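# Flip the black remote back-side up on the mat

## Task

Turn the black remote upside down so its back faces up, resting on the mat, with its battery cover still closed and its top end pointing away from the robot.

## Robot and tools

Robot: two arms on a table. left_arm carries a five-finger left hand and right_arm a right hand. Their bases sit at about (+0.006, +0.258, +0.006) m and (+0.041, -0.337, +0.005) m in the scene frame. A camera stand is behind the arms. A loose object may sometimes get a brief push.

Frames: the scene frame has its origin at table-top height midway between the arms, +z up, +x out over the table, +y toward left_arm. Reported hand poses are in each arm's own base frame. Motion offsets are in the current Hand target's own axes. Hand point: a spot 0.05 m in front of the palm and 0.15 m out from the wrist face. Its +z runs along the straight fingers, +y out of the palm. For the right hand +x points across the palm away from the thumb; for the left hand +x points toward the thumb. Straight fingertips reach 0.06 to 0.07 m past the point. A wrist bracket on the little-finger side can strike things.

Row layout (one list of 28 numbers for both arms, each in [-1, 1]): left dx, dy, dz, rx, ry, rz; left little, ring, middle, index, thumb_bend, thumb_turn, force_limit, speed; then the same 14 for the right arm. The six pose numbers are an offset, not a pose: counted from that arm's Hand target at the start of the action or move, in that target's axes. 1.0 means 0.6 m of travel or 180 degrees; rx, ry, rz form one rotation vector. All six at 0 asks the arm to return to its Hand target. The finger numbers are absolute targets: +1 open or straight, -1 closed; thumb_turn -1 puts the thumb opposite the fingers, +1 beside the palm. force_limit runs from about 0 N at -1 to 10 N at +1 (15 N for the two thumb motors). speed runs from near zero at -1 to full at +0.48 and above. There is no 'no change' value: to keep a hand as it is, resend the eight hand numbers of its last executed row (if none yet, its hand_measured six, then hand_force_limit and hand_speed). Thumb in front, the hand can grasp objects about 0.035 to 0.065 m thick. For a soft grip close with speed -0.94 or lower. To loosen, send targets more open than hand_measured.

Tools:
- execute_actions(actions, cameras): actions is a list of actions; each action is a list of up to 15 rows, one per 1/30 s control step, lasting 0.5 s; a short action repeats its last row. Every row in one action counts from the same start pose. Images come back only for an empty actions list or when cameras names them.
- move(target, speed, blend, blocking, cameras): target is one row or a list of up to 15 rows; every row is an offset from the same starting Hand targets, not chained. speed is the path's top speed in m/s (0.002 to 4.3, default 0.25; turning is capped at twice that in rad/s), one value or one per target. blend is in metres, how closely corners are passed (0 means stop at each). The whole move is limited to 10 s. blocking=false returns after about 0.5 s while the move continues. Paths do not avoid obstacles or the other arm.
- wait(seconds 0 to 10, cameras): lets time pass holding the last commands.
- stop(cameras): brakes a running move.
- zoom_image(camera, region): camera is cam_high, cam_low, cam_left_wrist or cam_right_wrist; region [x0, y0, x1, y1] in pixels from the top-left, at most 504 wide and tall.
- show_instructions(): shows the reference pages.
- finished_scene(scene): ends the current scene, numbered 1 to 3; irreversible.

Results: end_effector_position (m) and end_effector_quat_wxyz per arm in its base frame; Hand target (the last commanded pose after clipping, from which the next offsets count); joint positions, velocities and torques; hand_measured, hand_stopped_by (moving, target, force, stalled, fault) and hand_load_n, each six values in motor order; hand_force_limit and hand_speed. A lost grip shows only as hand_load_n dropping near 0. Action calls also list some step positions. A move adds a 'move:' line: done, off_target, moving, held or fault, plus limits such as paced (pose clipped) or held (steps withheld). Cameras are 672x504.

Behaviour: the arm follows loosely and often rests 1 to 3 cm (up to 5) below its command, which alone does not mean contact; the next command, even zeros, requests the target again, and remaining error can be sent as an offset. Orientation commands are clipped to 40 degrees from the measured one per step. Tiny moves may not start. A blocked arm keeps pressing until commanded back past its hand point. Motors heat when holding loads, stretched out or pushing; a MOTOR HOT line warns, and at 100 °C the arm goes limp for 30 to 60 s or more.

Avoid: dropping or releasing a moving remote, knocking it or anything off the table, fast impacts, hard pushes on the table, too much force on fingers, any contact between the two hands or arms, paths that pass near an arm's own base (go around), and leaving the remote anywhere but on the mat.

Each tool is called after "Call:" in YAML: its name, and indented under it one key for each argument.

Reference images:

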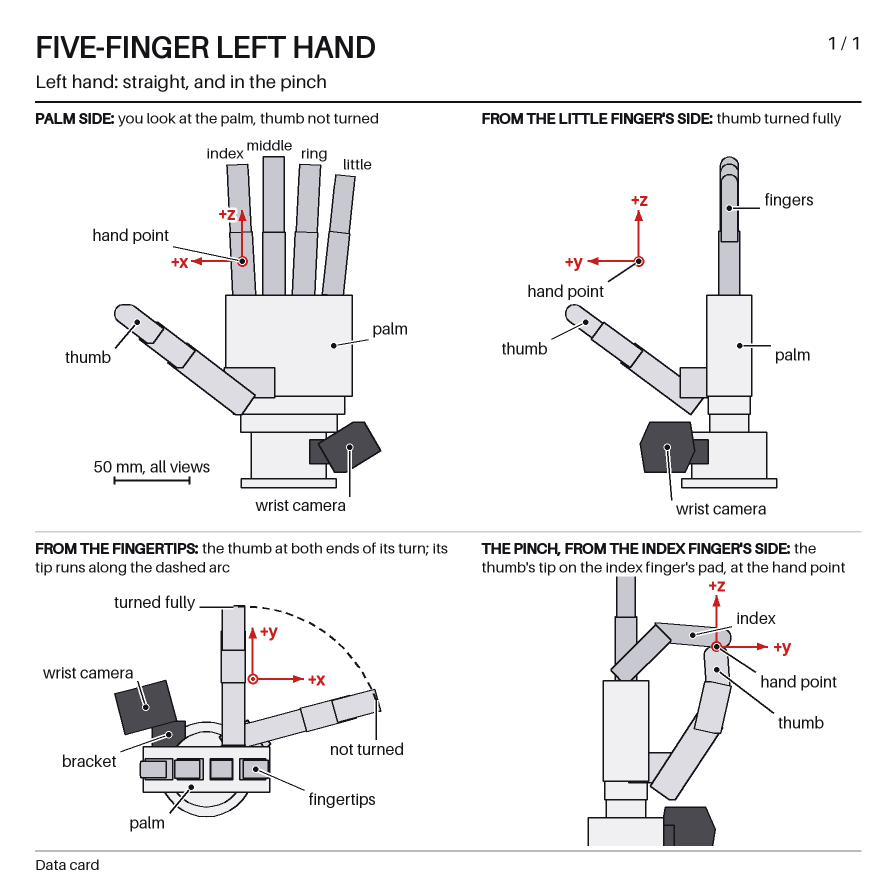

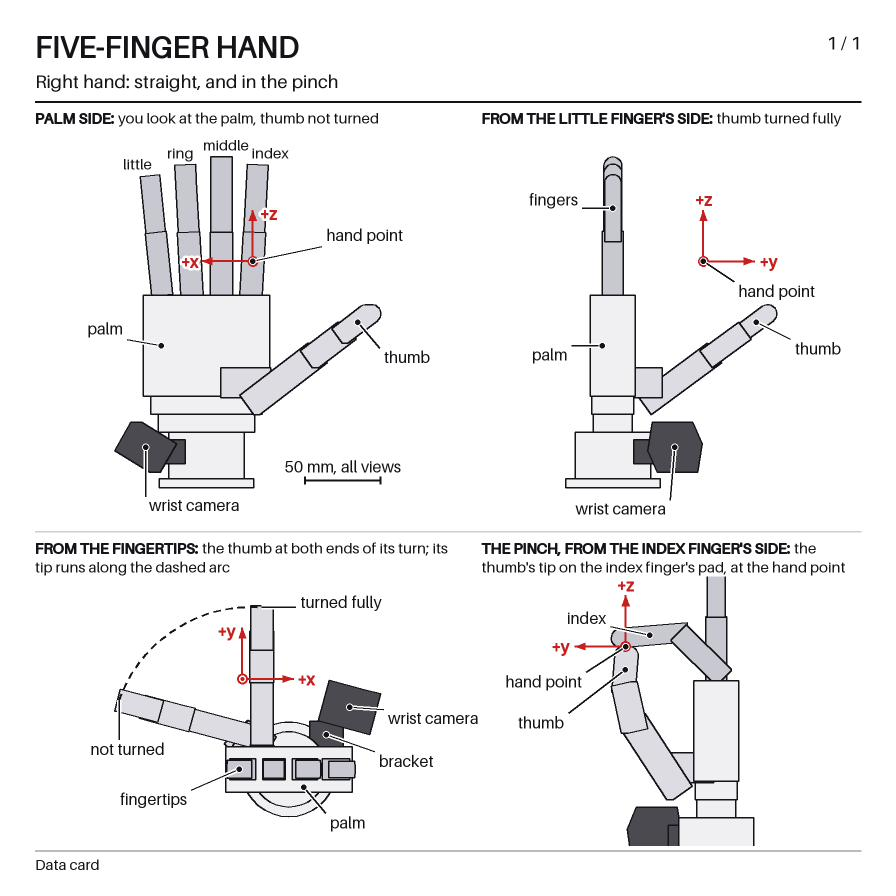

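## Session

Call:
execute_actions:
  actions: []

Scene clock: 0.00 s.
left_arm: end_effector_position=(+0.2602, -0.2830, +0.2005) hand_measured=(+1.000, +1.000, +1.000, +1.000, +1.000, +1.000) hand_load_n=(+0.0, +0.0, +0.0, +0.0, +0.0, +0.0) hand_stopped_by=(target, target, target, target, target, target) hand_force_limit=0.00 hand_speed=-0.80 end_effector_quat_wxyz=(-0.113, -0.134, +0.983, -0.055) | right_arm: end_effector_position=(+0.3046, +0.0783, +0.1527) hand_measured=(+1.000, +1.000, +1.000, +1.000, +1.000, +1.000) hand_load_n=(+0.0, +0.0, +0.0, +0.0, +0.0, +0.0) hand_stopped_by=(target, target, target, target, target, target) hand_force_limit=0.00 hand_speed=-0.80 end_effector_quat_wxyz=(+0.125, +0.142, +0.925, +0.329)
Joint positions: left_arm=[-0.723 1.567 1.436 -1.506 0.244 0.585] | right_arm=[-0.319 0.921 0.533 -1.013 -0.702 1.618]
Joint velocities: within noise
Joint torques (N m): no reading
Heat: left arm: hottest elbow 34 °C; right arm: hottest waist 32 °C.
Hand target: left_arm +0.2652, -0.2875, +0.2063; -0.107, -0.133, +0.983, -0.063 | right_arm +0.3122, +0.0758, +0.1633; +0.138, +0.137, +0.925, +0.327

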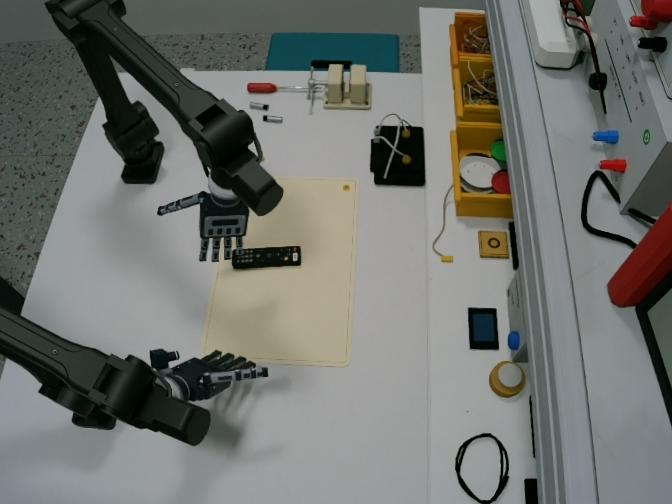

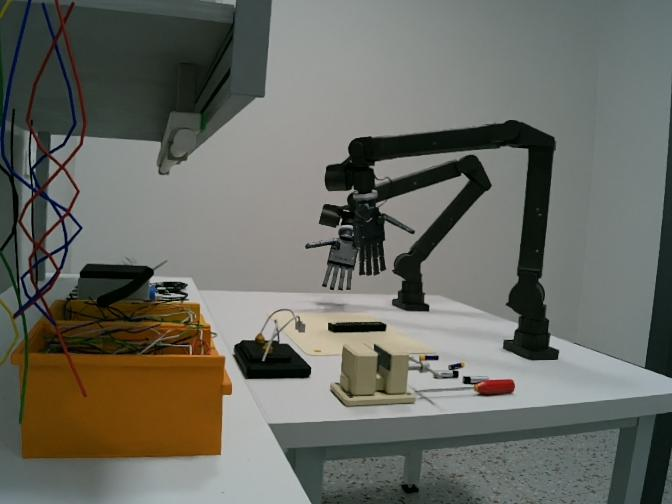

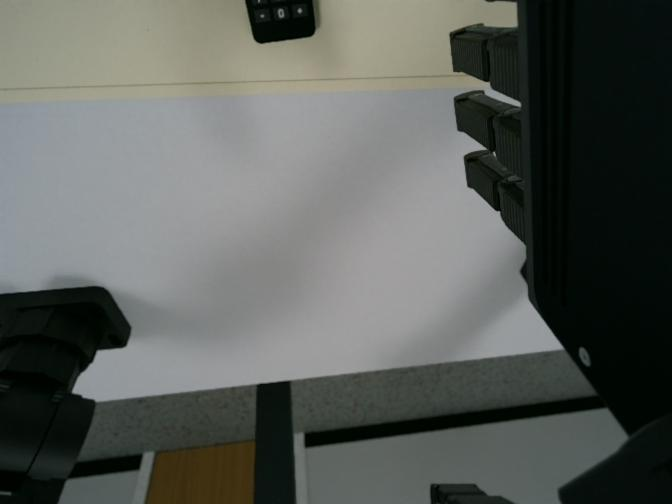

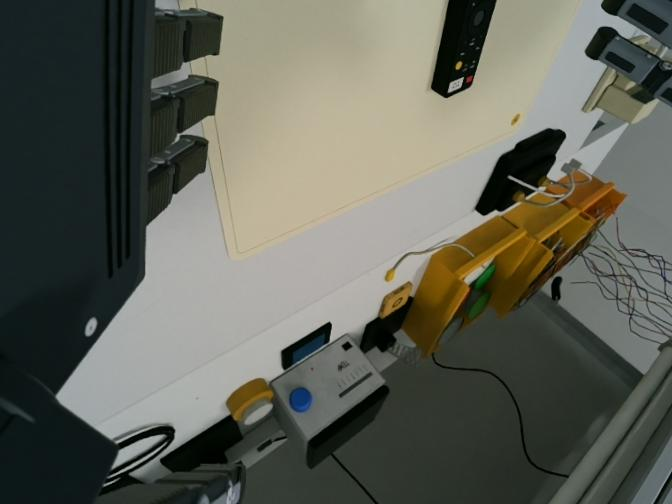

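Call:
zoom_image:
  camera: "cam_high"
  region: [150, 160, 370, 400]

Call:
zoom_image:
  camera: "cam_right_wrist"
  region: [400, 0, 560, 130]

Call:
zoom_image:
  camera: "cam_low"
  region: [230, 180, 470, 400]

Scaled by 2.100 from the camera's 672x504 image, which has a finer 960x720 frame.

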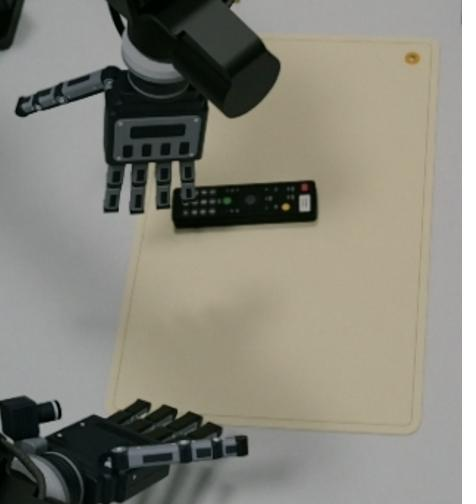

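Scaled by 3.150 from the camera's 672x504 image, which has a finer 960x720 frame.

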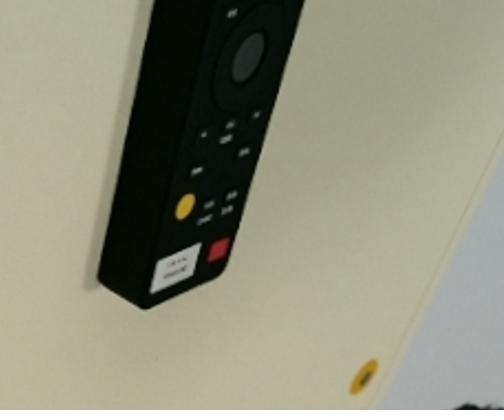

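Scaled by 2.100 from the camera's 672x504 image, which has a finer 960x720 frame.

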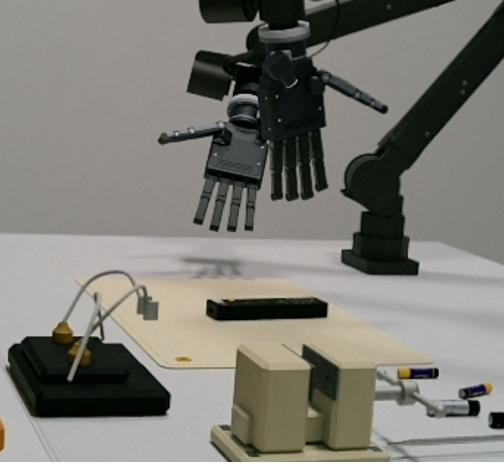

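Call:
move:
  target: [-0.2045,0.1113,0.02,0.24,-0.026,0.109,1,1,1,1,1,-1,-0.4,-0.3,0,0,0,0,0,0,1,1,1,1,1,1,0,-0.8]
  speed: 0.15
  cameras: ["all"]

Scene clock: 172.30 s.
left_arm: end_effector_position=(+0.3596, -0.1955, +0.1638) hand_measured=(+1.000, +1.000, +1.000, +1.000, +1.000, -1.000) hand_load_n=(+0.0, +0.0, +0.0, +0.0, +0.0, +0.0) hand_stopped_by=(target, target, target, target, target, target) hand_force_limit=-0.40 hand_speed=-0.30 end_effector_quat_wxyz=(-0.004, -0.004, +0.904, -0.428) | right_arm: end_effector_position=(+0.3046, +0.0783, +0.1527) hand_measured=(+1.000, +1.000, +1.000, +1.000, +1.000, +1.000) hand_load_n=(+0.0, +0.0, +0.0, +0.0, +0.0, +0.0) hand_stopped_by=(target, target, target, target, target, target) hand_force_limit=0.00 hand_speed=-0.80 end_effector_quat_wxyz=(+0.125, +0.142, +0.925, +0.329)
Joint positions: left_arm=[-0.208 1.381 1.088 -1.036 0.861 1.243] | right_arm=[-0.319 0.921 0.533 -1.013 -0.702 1.618]
Joint torques (N m): left_arm=[1.2 -12.16 6.53 1.21 0.81 0.15] | right_arm=[-0.85 -3.25 10.06 -0.13 -0.6 -0.04]
Heat: left arm: hottest elbow 39 °C; right arm: hottest elbow 46 °C.
Hand target: left_arm +0.3602, -0.1949, +0.1605; +0.000, +0.000, +0.903, -0.430 | right_arm +0.3122, +0.0758, +0.1633; +0.138, +0.137, +0.925, +0.327
Off the commanded pose: left_arm 0.003 m, 1 deg | right_arm 0.013 m, 2 deg.
move: off_target (right_arm)

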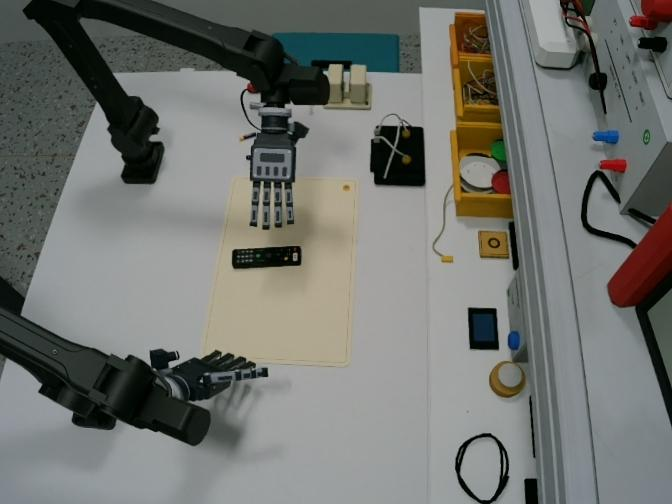

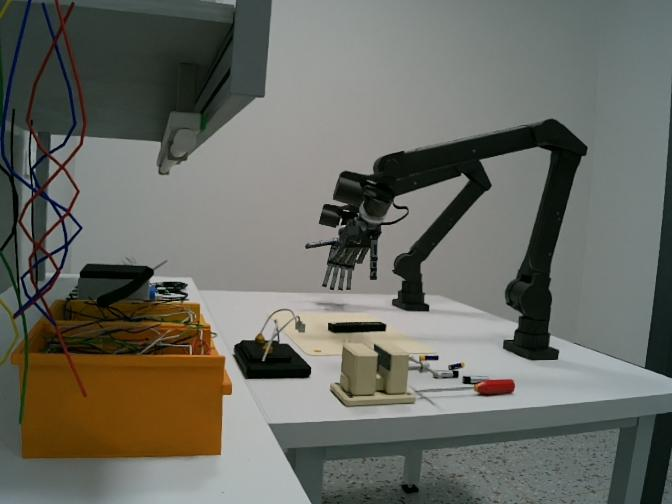

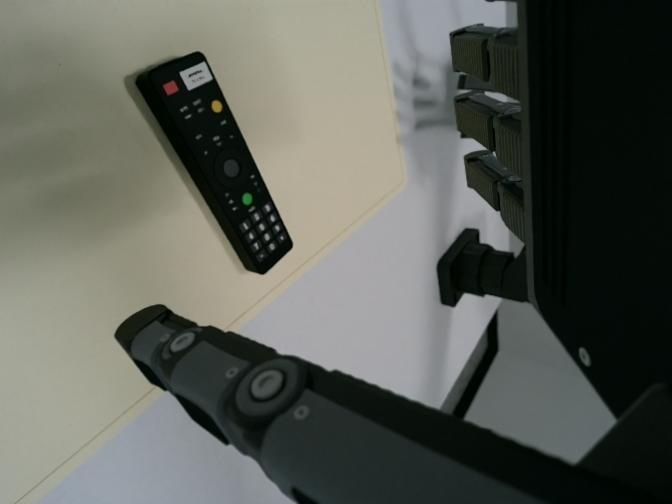

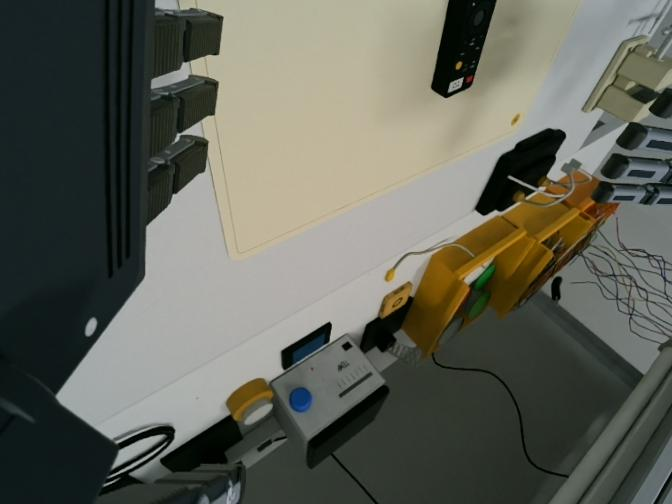

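Call:
move:
  target: [0.11,0.0213,0.1517,0,0,0,1,1,1,0.4,1,-1,-0.4,-0.3,0,0,0,0,0,0,1,1,1,1,1,1,0,-0.8]
  speed: 0.15
  cameras: ["all"]

Scene clock: 226.60 s.
left_arm: end_effector_position=(+0.2934, -0.2569, +0.0900) hand_measured=(+1.000, +1.000, +1.000, +0.400, +1.000, -1.000) hand_load_n=(+0.0, +0.0, -0.5, +0.0, +0.0, +0.0) hand_stopped_by=(target, target, target, target, target, target) hand_force_limit=-0.40 hand_speed=-0.30 end_effector_quat_wxyz=(-0.009, -0.001, +0.904, -0.427) | right_arm: end_effector_position=(+0.3046, +0.0783, +0.1527) hand_measured=(+1.000, +1.000, +1.000, +1.000, +1.000, +1.000) hand_load_n=(+0.0, +0.0, +0.0, +0.5, +0.0, +0.0) hand_stopped_by=(target, target, target, target, target, target) hand_force_limit=0.00 hand_speed=-0.80 end_effector_quat_wxyz=(+0.125, +0.142, +0.925, +0.329)
Joint positions: left_arm=[-0.417 1.322 0.808 -0.618 0.792 0.967] | right_arm=[-0.319 0.921 0.533 -1.013 -0.702 1.618]
Joint torques (N m): left_arm=[0.73 -12.1 6.45 1.66 0.52 0] | right_arm=[-0.62 -3.31 10.26 -0.01 -0.56 -0.04]
Heat: left arm: hottest elbow 37 °C; right arm: hottest elbow 46 °C.
Hand target: left_arm +0.2942, -0.2575, +0.0932; +0.000, +0.000, +0.903, -0.430 | right_arm +0.3122, +0.0758, +0.1633; +0.138, +0.137, +0.925, +0.327
Off the commanded pose: left_arm 0.003 m, 1 deg | right_arm 0.013 m, 2 deg.
move: off_target (right_arm)

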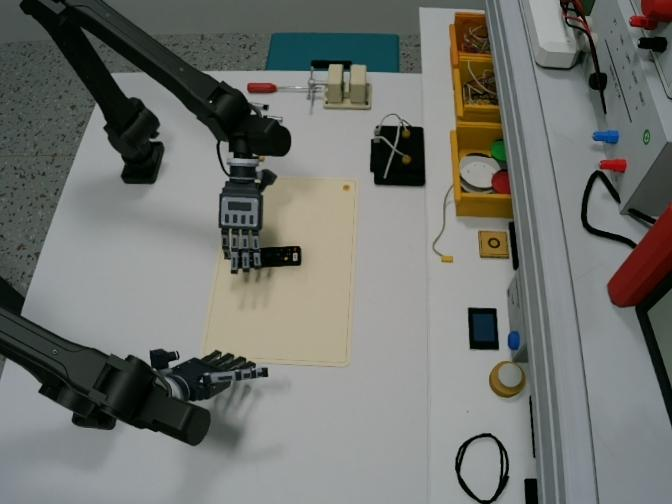

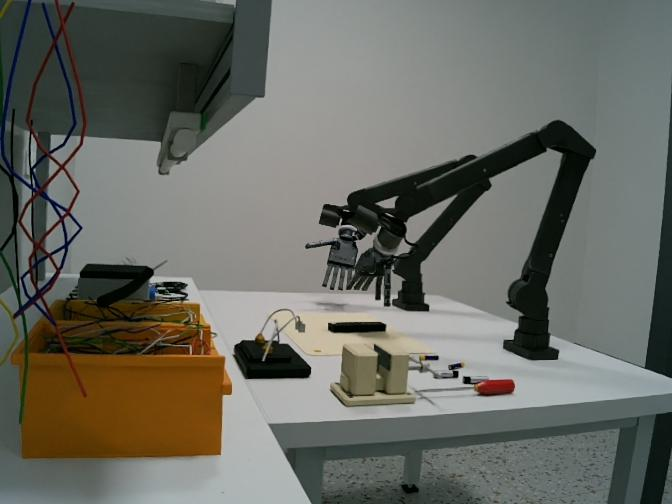

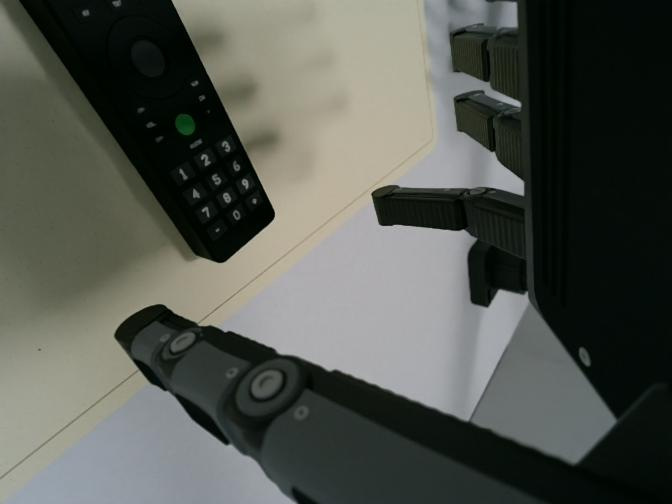

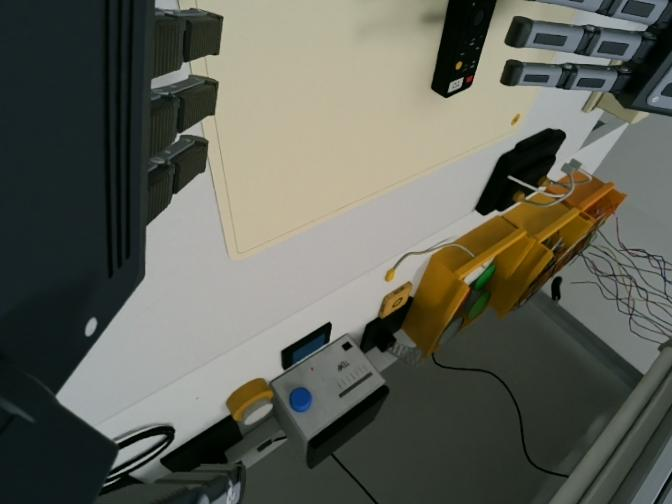

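Call:
move:
  target: [0,0.0673,0.0545,0,0,0,1,1,1,0.4,1,-1,-0.4,-0.3,0,0,0,0,0,0,1,1,1,1,1,1,0,-0.8]
  speed: 0.1
  cameras: ["cam_high","cam_low","cam_left_wrist"]

Call:
zoom_image:
  camera: "cam_low"
  region: [290, 240, 450, 360]

Call:
zoom_image:
  camera: "cam_high"
  region: [190, 190, 330, 295]

Scene clock: 237.40 s.
left_arm: end_effector_position=(+0.2945, -0.2573, +0.0459) hand_measured=(+1.000, +1.000, +1.000, +0.400, +1.000, -1.000) hand_load_n=(+0.0, +0.0, +0.0, +0.0, +0.0, +0.0) hand_stopped_by=(target, target, target, target, target, target) hand_force_limit=-0.40 hand_speed=-0.30 end_effector_quat_wxyz=(+0.001, +0.004, +0.903, -0.431) | right_arm: end_effector_position=(+0.3046, +0.0783, +0.1527) hand_measured=(+1.000, +1.000, +1.000, +1.000, +1.000, +1.000) hand_load_n=(+0.0, +0.0, +0.0, +0.0, +0.0, +0.0) hand_stopped_by=(target, target, target, target, target, target) hand_force_limit=0.00 hand_speed=-0.80 end_effector_quat_wxyz=(+0.125, +0.142, +0.925, +0.329)
Joint positions: left_arm=[-0.417 1.391 0.732 -0.45 0.792 0.967] | right_arm=[-0.319 0.921 0.533 -1.013 -0.702 1.618]
Joint torques (N m): left_arm=[0.56 -9.64 6.04 1.59 0.57 -0.05] | right_arm=[-0.44 -2.9 10.15 0.05 -0.61 -0.05]
Heat: left arm: hottest elbow 37 °C; right arm: hottest elbow 46 °C.
Hand target: left_arm +0.2942, -0.2575, +0.0412; +0.000, +0.000, +0.903, -0.430 | right_arm +0.3122, +0.0758, +0.1633; +0.138, +0.137, +0.925, +0.327
Off the commanded pose: left_arm 0.005 m, 0 deg | right_arm 0.013 m, 2 deg.
move: off_target (right_arm)
Images, in order (width x height): cam_high 672x504, cam_low 672x504, cam_left_wrist 672x504.

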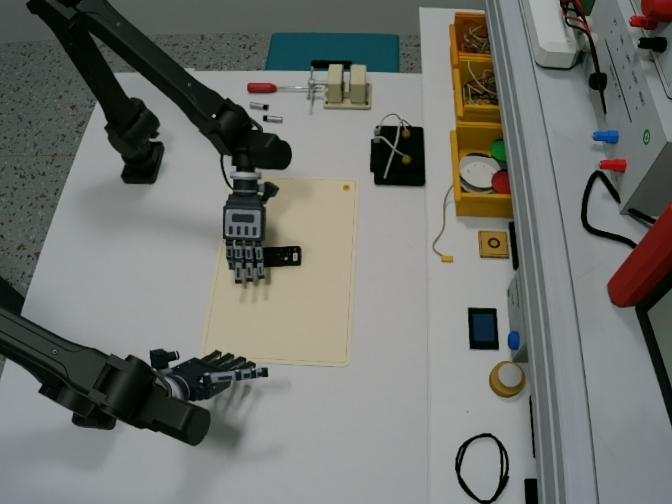

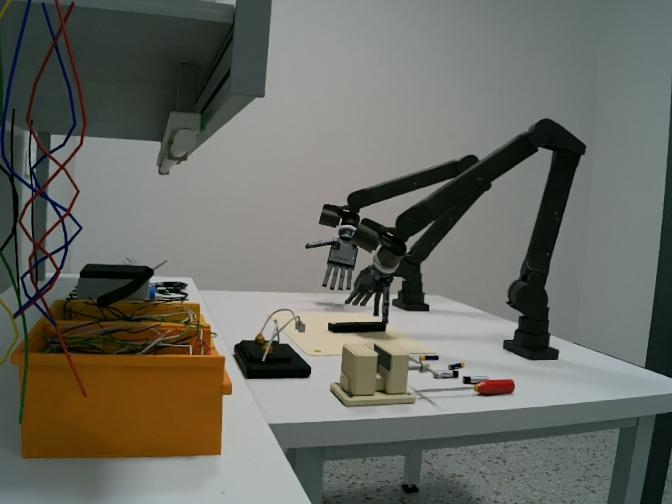

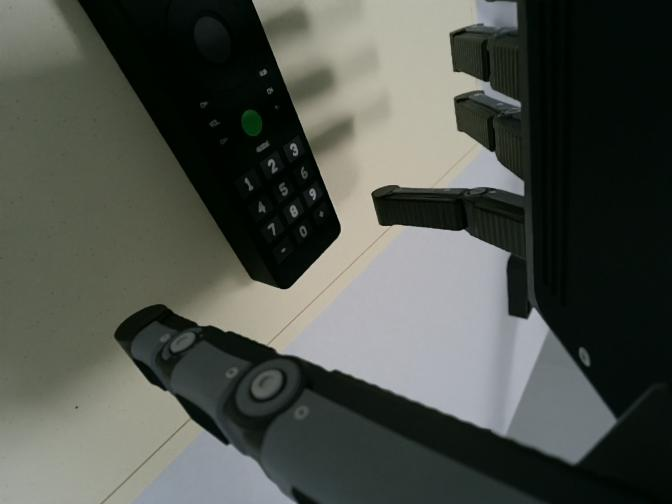

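Scaled by 3.150 from the camera's 672x504 image, which has a finer 960x720 frame.

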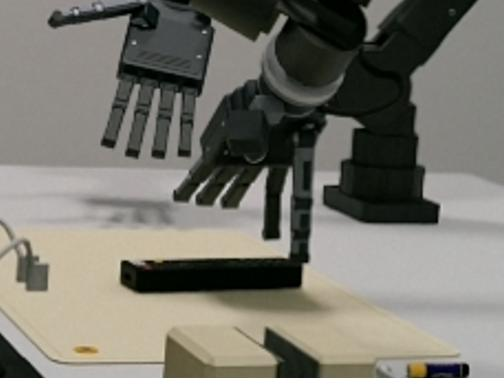

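Scaled by 3.600 from the camera's 672x504 image, which has a finer 960x720 frame.

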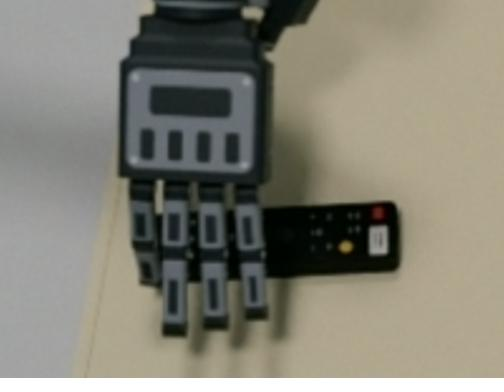

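Call:
move:
  target: [-0.0333,0.0155,0.0126,0,0,0,1,1,1,0.4,1,-1,-0.4,-0.3,0,0,0,0,0,0,1,1,1,1,1,1,0,-0.8]
  speed: 0.1
  cameras: ["cam_high","cam_low","cam_left_wrist"]

Call:
zoom_image:
  camera: "cam_low"
  region: [290, 240, 450, 360]

Call:
zoom_image:
  camera: "cam_high"
  region: [190, 190, 330, 295]

Scene clock: 273.73 s.
left_arm: end_effector_position=(+0.2952, -0.2518, +0.0228) hand_measured=(+1.000, +1.000, +1.000, +0.400, +1.000, -1.000) hand_load_n=(+0.0, +0.0, +0.0, +0.0, +0.0, -0.5) hand_stopped_by=(target, target, target, target, target, target) hand_force_limit=-0.40 hand_speed=-0.30 end_effector_quat_wxyz=(-0.018, -0.008, +0.906, -0.422) | right_arm: end_effector_position=(+0.3046, +0.0783, +0.1527) hand_measured=(+1.000, +1.000, +1.000, +1.000, +1.000, +1.000) hand_load_n=(+0.5, +0.0, +0.0, +0.0, +0.0, +0.0) hand_stopped_by=(target, target, target, target, target, target) hand_force_limit=0.00 hand_speed=-0.80 end_effector_quat_wxyz=(+0.125, +0.142, +0.925, +0.329)
Joint positions: left_arm=[-0.402 1.459 0.732 -0.437 0.796 0.978] | right_arm=[-0.319 0.921 0.533 -1.013 -0.702 1.618]
Joint torques (N m): left_arm=[1.14 -10.23 8.44 1.55 0.76 0.13] | right_arm=[-0.32 -3.19 10.26 -0.12 -0.62 -0.07]
Heat: left arm: hottest elbow 38 °C; right arm: hottest elbow 47 °C.
Hand target: left_arm +0.3141, -0.2575, +0.0292; +0.000, +0.000, +0.903, -0.430 | right_arm +0.3122, +0.0758, +0.1633; +0.138, +0.137, +0.925, +0.327
Off the commanded pose: left_arm 0.021 m, 2 deg | right_arm 0.013 m, 2 deg.
move: off_target (left_arm, right_arm)
Images, in order (width x height): cam_high 672x504, cam_low 672x504, cam_left_wrist 672x504.

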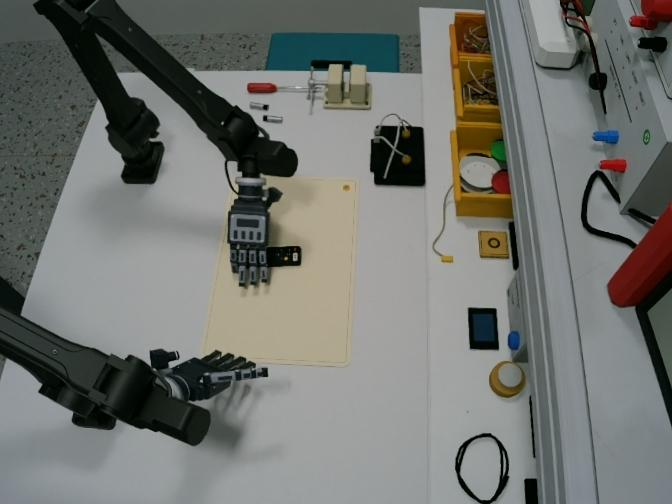

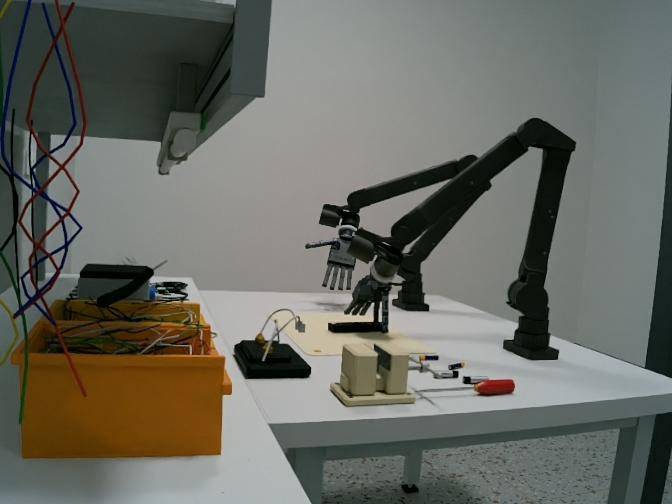

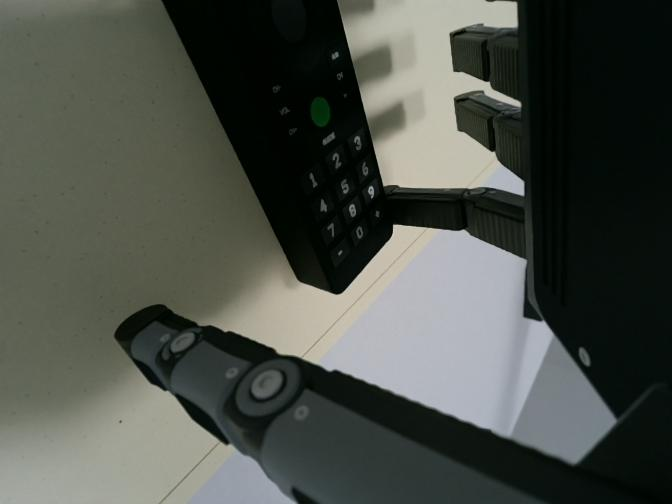

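Scaled by 3.150 from the camera's 672x504 image, which has a finer 960x720 frame.

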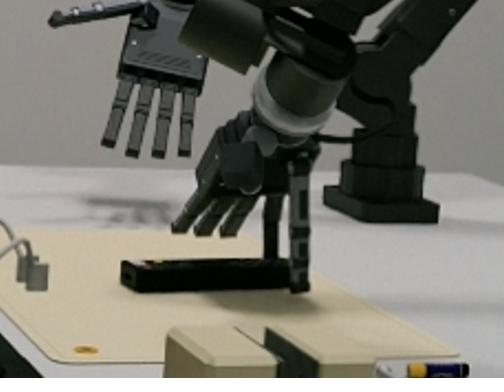

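Scaled by 3.600 from the camera's 672x504 image, which has a finer 960x720 frame.

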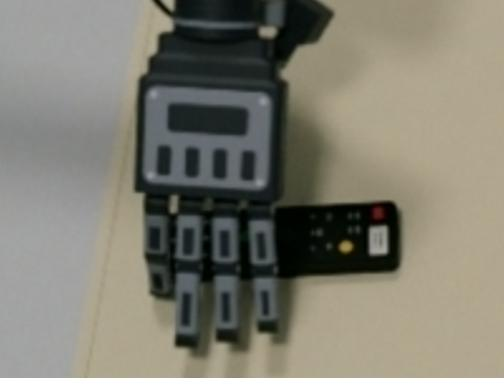

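Call:
move:
  target: [-0.015,-0.004,-0.003,0,0,0,1,1,1,0.4,1,-1,-0.4,-0.3,0,0,0,0,0,0,1,1,1,1,1,1,0,-0.8]
  speed: 0.1
  cameras: ["cam_left_wrist"]

Scene clock: 281.63 s.
left_arm: end_effector_position=(+0.3023, -0.2518, +0.0243) hand_measured=(+1.000, +1.000, +1.000, +0.400, +1.000, -1.000) hand_load_n=(+0.0, +0.0, +0.0, +0.0, +0.0, +0.0) hand_stopped_by=(target, target, target, target, target, target) hand_force_limit=-0.40 hand_speed=-0.30 end_effector_quat_wxyz=(-0.013, -0.005, +0.905, -0.425) | right_arm: end_effector_position=(+0.3046, +0.0783, +0.1527) hand_measured=(+1.000, +1.000, +1.000, +1.000, +1.000, +1.000) hand_load_n=(+0.0, +0.0, +0.0, +0.0, +0.0, +0.0) hand_stopped_by=(target, target, target, target, target, target) hand_force_limit=0.00 hand_speed=-0.80 end_effector_quat_wxyz=(+0.125, +0.142, +0.925, +0.329)
Joint positions: left_arm=[-0.394 1.466 0.744 -0.437 0.8 0.989] | right_arm=[-0.319 0.921 0.533 -1.013 -0.702 1.618]
Joint torques (N m): left_arm=[1.14 -9.76 9.46 0.92 0.74 0.12] | right_arm=[-0.09 -2.61 10.29 0.05 -0.62 -0.06]
Heat: left arm: hottest elbow 38 °C; right arm: hottest elbow 47 °C.
Hand target: left_arm +0.3232, -0.2576, +0.0323; +0.000, +0.000, +0.903, -0.430 | right_arm +0.3122, +0.0758, +0.1633; +0.138, +0.137, +0.925, +0.327
Off the commanded pose: left_arm 0.023 m, 2 deg | right_arm 0.013 m, 2 deg.
move: off_target (left_arm, right_arm)
Images, in order (width x height): cam_left_wrist 672x504.

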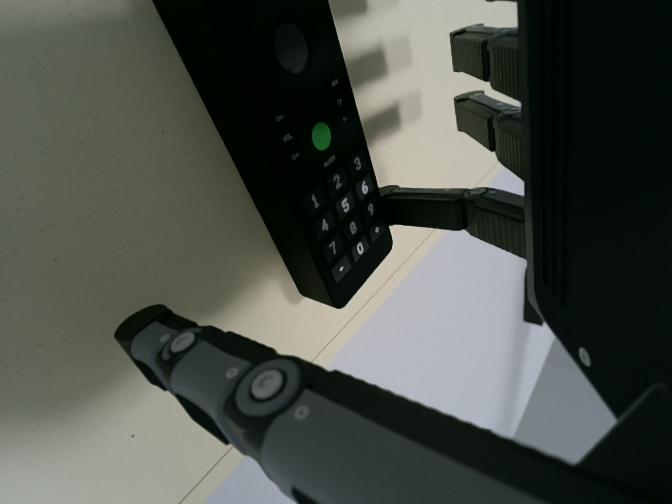

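Call:
move:
  target: [0,0,0,0,0,0,1,1,1,-0.5,1,-1,-0.3,-0.9,0,0,0,0,0,0,1,1,1,1,1,1,0,-0.8]
  speed: 0.1
  cameras: ["cam_left_wrist","cam_high","cam_low"]

Scene clock: 290.47 s.
left_arm: end_effector_position=(+0.3021, -0.2520, +0.0243) hand_measured=(+1.000, +1.000, +1.000, -0.500, +1.000, -1.000) hand_load_n=(+0.0, +0.0, +0.0, +0.0, +0.0, +0.0) hand_stopped_by=(target, target, target, target, target, target) hand_force_limit=-0.30 hand_speed=-0.90 end_effector_quat_wxyz=(-0.013, -0.005, +0.905, -0.425) | right_arm: end_effector_position=(+0.3046, +0.0783, +0.1527) hand_measured=(+1.000, +1.000, +1.000, +1.000, +1.000, +1.000) hand_load_n=(+0.0, +0.0, +0.0, +0.0, +0.0, +0.0) hand_stopped_by=(target, target, target, target, target, target) hand_force_limit=0.00 hand_speed=-0.80 end_effector_quat_wxyz=(+0.125, +0.142, +0.925, +0.329)
Joint positions: left_arm=[-0.394 1.467 0.744 -0.437 0.801 0.99] | right_arm=[-0.319 0.921 0.533 -1.013 -0.702 1.618]
Joint torques (N m): left_arm=[1.85 -9.82 9.51 0.9 0.71 0.12] | right_arm=[-0.21 -3.08 10.15 0.02 -0.6 -0.07]
Heat: left arm: hottest elbow 39 °C; right arm: hottest elbow 47 °C.
Hand target: left_arm +0.3231, -0.2576, +0.0322; +0.000, +0.000, +0.903, -0.430 | right_arm +0.3122, +0.0758, +0.1633; +0.138, +0.137, +0.925, +0.327
Off the commanded pose: left_arm 0.023 m, 2 deg | right_arm 0.013 m, 2 deg.
move: off_target (left_arm, right_arm)
Images, in order (width x height): cam_high 672x504, cam_low 672x504, cam_left_wrist 672x504.

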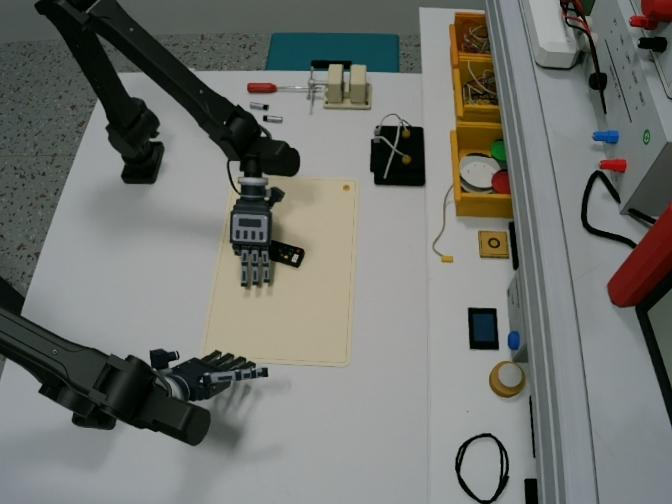

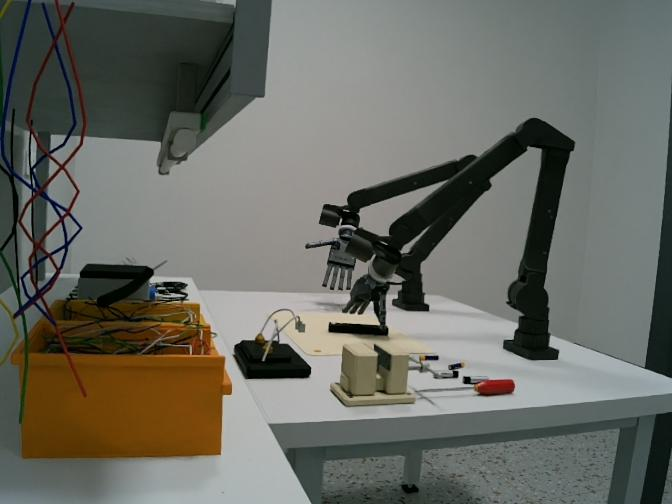

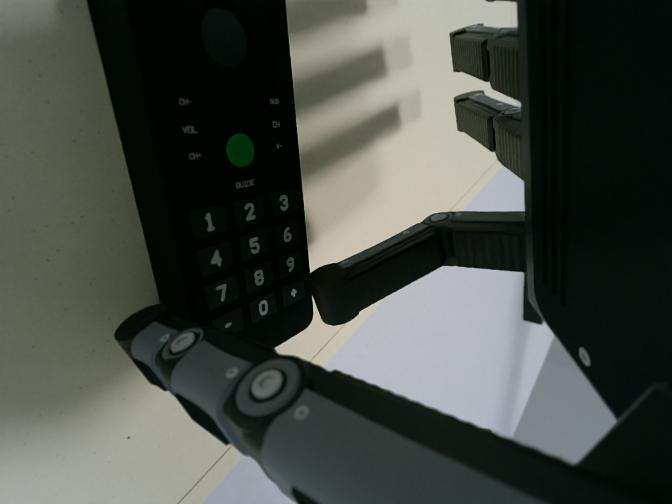

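Call:
move:
  target: [0,0,0,0,0,0,1,1,1,0.4,1,-1,-0.3,-0.5,0,0,0,0,0,0,1,1,1,1,1,1,0,-0.8]
  speed: 0.1

Call:
move:
  target: [0,-0.09,-0.073,0,0,0,1,1,1,0.4,0.6,-0.85,-0.3,-0.5,0,0,0,0,0,0,1,1,1,1,1,1,0,-0.8]
  speed: 0.1
  cameras: ["cam_left_wrist","cam_high","cam_low"]

Call:
zoom_image:
  camera: "cam_high"
  region: [190, 190, 330, 295]

Scene clock: 313.80 s.
left_arm: end_effector_position=(+0.3021, -0.2520, +0.0243) hand_measured=(+1.000, +1.000, +1.000, +0.400, +1.000, -1.000) hand_load_n=(+0.0, +0.0, +0.0, +0.5, +0.0, +0.0) hand_stopped_by=(target, target, target, target, target, target) hand_force_limit=-0.30 hand_speed=-0.50 end_effector_quat_wxyz=(-0.013, -0.005, +0.905, -0.425) | right_arm: end_effector_position=(+0.3046, +0.0783, +0.1527) hand_measured=(+1.000, +1.000, +1.000, +1.000, +1.000, +1.000) hand_load_n=(+0.0, +0.0, +0.0, +0.0, +0.0, +0.0) hand_stopped_by=(target, target, target, target, target, target) hand_force_limit=0.00 hand_speed=-0.80 end_effector_quat_wxyz=(+0.125, +0.142, +0.925, +0.329)
Joint positions: left_arm=[-0.394 1.467 0.744 -0.437 0.801 0.99] | right_arm=[-0.319 0.921 0.533 -1.013 -0.702 1.618]
Joint torques (N m): left_arm=[2.02 -9.93 9.57 0.96 0.7 0.11] | right_arm=[-0.03 -3.14 10.14 -0.17 -0.58 -0.08]
Heat: left arm: hottest elbow 41 °C; right arm: hottest elbow 47 °C.
Hand target: left_arm +0.3232, -0.2576, +0.0322; +0.000, +0.000, +0.903, -0.430 | right_arm +0.3122, +0.0758, +0.1633; +0.138, +0.137, +0.925, +0.327
Off the commanded pose: left_arm 0.023 m, 2 deg | right_arm 0.013 m, 2 deg.
move: off_target (left_arm, right_arm)

Scene clock: 314.97 s.
left_arm: end_effector_position=(+0.3048, -0.2528, +0.0822) hand_measured=(+1.000, +1.000, +1.000, +0.400, +0.600, -0.850) hand_load_n=(+0.0, +0.0, +0.0, +0.0, +0.0, +0.0) hand_stopped_by=(target, target, target, target, target, target) hand_force_limit=-0.30 hand_speed=-0.50 end_effector_quat_wxyz=(-0.019, -0.008, +0.906, -0.423) | right_arm: end_effector_position=(+0.3046, +0.0783, +0.1527) hand_measured=(+1.000, +1.000, +1.000, +1.000, +1.000, +1.000) hand_load_n=(+0.0, +0.0, +0.0, +0.0, +0.0, +0.0) hand_stopped_by=(target, target, target, target, target, target) hand_force_limit=0.00 hand_speed=-0.80 end_effector_quat_wxyz=(+0.125, +0.142, +0.925, +0.329)
Joint positions: left_arm=[-0.393 1.375 0.839 -0.64 0.801 0.991] | right_arm=[-0.319 0.921 0.533 -1.013 -0.702 1.618]
Joint torques (N m): left_arm=[1.49 -11.99 10.29 0.44 0.68 0.13] | right_arm=[-1.14 -3.02 10.28 0.01 -0.6 -0.07]
Heat: left arm: hottest elbow 41 °C; right arm: hottest elbow 47 °C.
Hand target: left_arm +0.3232, -0.2576, +0.1018; +0.001, +0.000, +0.903, -0.430 | right_arm +0.3122, +0.0758, +0.1633; +0.138, +0.137, +0.925, +0.327
Off the commanded pose: left_arm 0.027 m, 3 deg | right_arm 0.013 m, 2 deg.
move: off_target (left_arm, right_arm)
Images, in order (width x height): cam_high 672x504, cam_low 672x504, cam_left_wrist 672x504.

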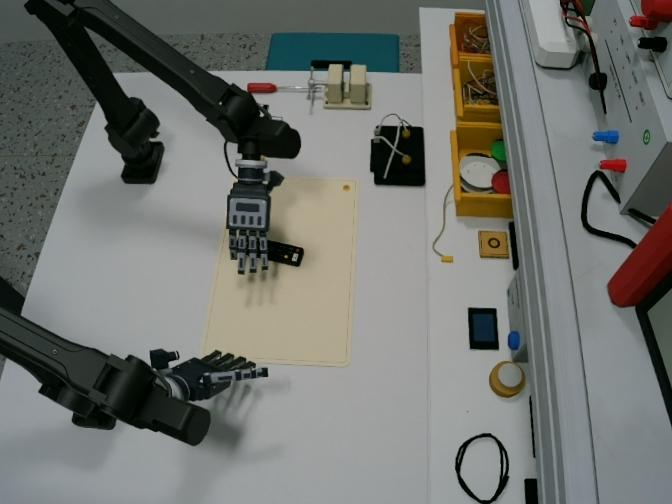

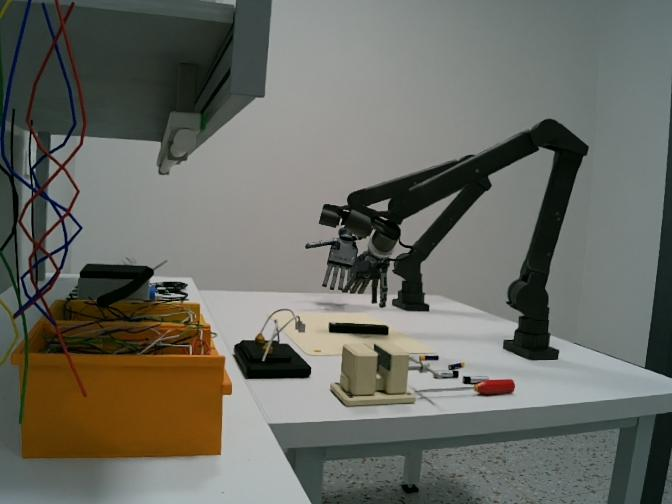

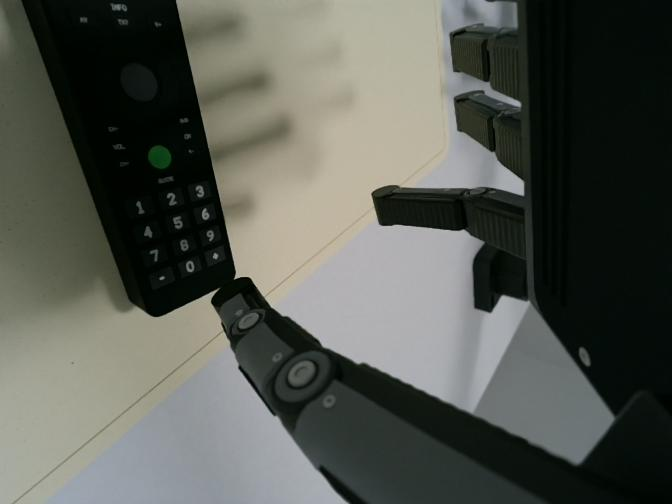

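Scaled by 3.600 from the camera's 672x504 image, which has a finer 960x720 frame.

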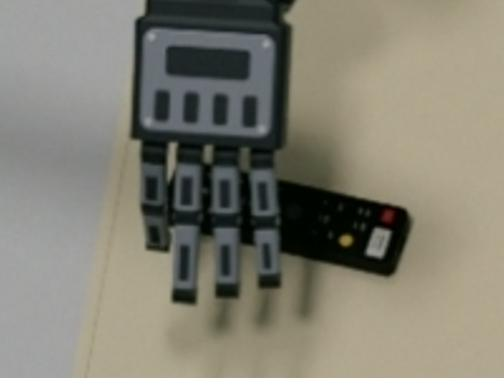

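Call:
move:
  target: [0.0083,0.0748,0.0315,0,0.0604,0.0489,1,1,1,0.4,0.8,-0.85,-0.3,-0.5,0,0,0,0,0,0,1,1,1,1,1,1,0,-0.8]
  speed: 0.1
  cameras: ["cam_left_wrist","cam_high"]

Call:
zoom_image:
  camera: "cam_high"
  region: [190, 190, 330, 295]

Scene clock: 339.33 s.
left_arm: end_effector_position=(+0.2978, -0.2390, +0.0453) hand_measured=(+1.000, +1.000, +1.000, +0.400, +0.800, -0.850) hand_load_n=(+0.0, +0.0, +0.0, +0.0, +0.0, +0.5) hand_stopped_by=(target, target, target, target, target, target) hand_force_limit=-0.30 hand_speed=-0.50 end_effector_quat_wxyz=(-0.065, +0.105, +0.898, -0.423) | right_arm: end_effector_position=(+0.3046, +0.0783, +0.1527) hand_measured=(+1.000, +1.000, +1.000, +1.000, +1.000, +1.000) hand_load_n=(+0.0, +0.0, +0.0, +0.0, +0.0, +0.0) hand_stopped_by=(target, target, target, target, target, target) hand_force_limit=0.00 hand_speed=-0.80 end_effector_quat_wxyz=(+0.125, +0.142, +0.925, +0.329)
Joint positions: left_arm=[-0.368 1.513 0.884 -0.821 0.878 1.379] | right_arm=[-0.319 0.921 0.533 -1.013 -0.702 1.618]
Joint torques (N m): left_arm=[2.08 -10.81 9.83 0.1 0.78 0.18] | right_arm=[-0.44 -2.9 10.11 0.08 -0.62 -0.05]
Heat: left arm: hottest elbow 42 °C; right arm: hottest elbow 47 °C.
Hand target: left_arm +0.3180, -0.2441, +0.0549; -0.052, +0.110, +0.896, -0.427 | right_arm +0.3122, +0.0758, +0.1633; +0.138, +0.137, +0.925, +0.327
Off the commanded pose: left_arm 0.023 m, 2 deg | right_arm 0.013 m, 2 deg.
move: off_target (left_arm, right_arm)
Images, in order (width x height): cam_high 672x504, cam_left_wrist 672x504.

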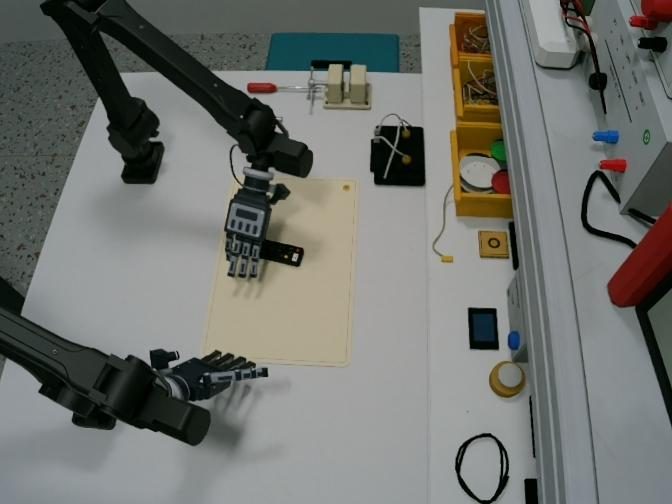

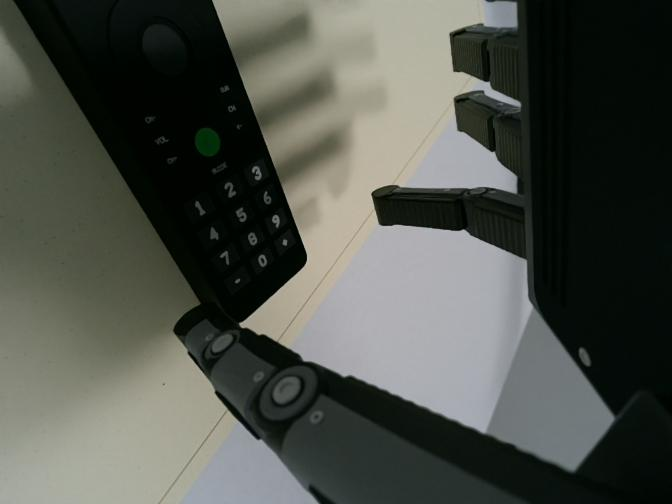

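Scaled by 3.600 from the camera's 672x504 image, which has a finer 960x720 frame.

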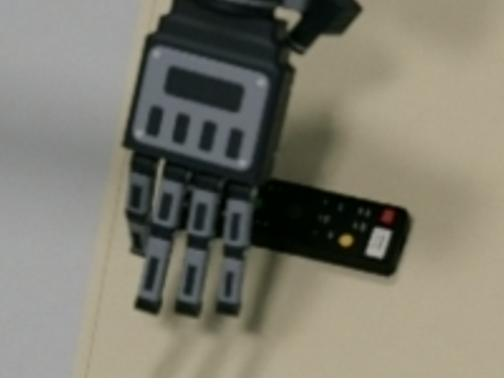

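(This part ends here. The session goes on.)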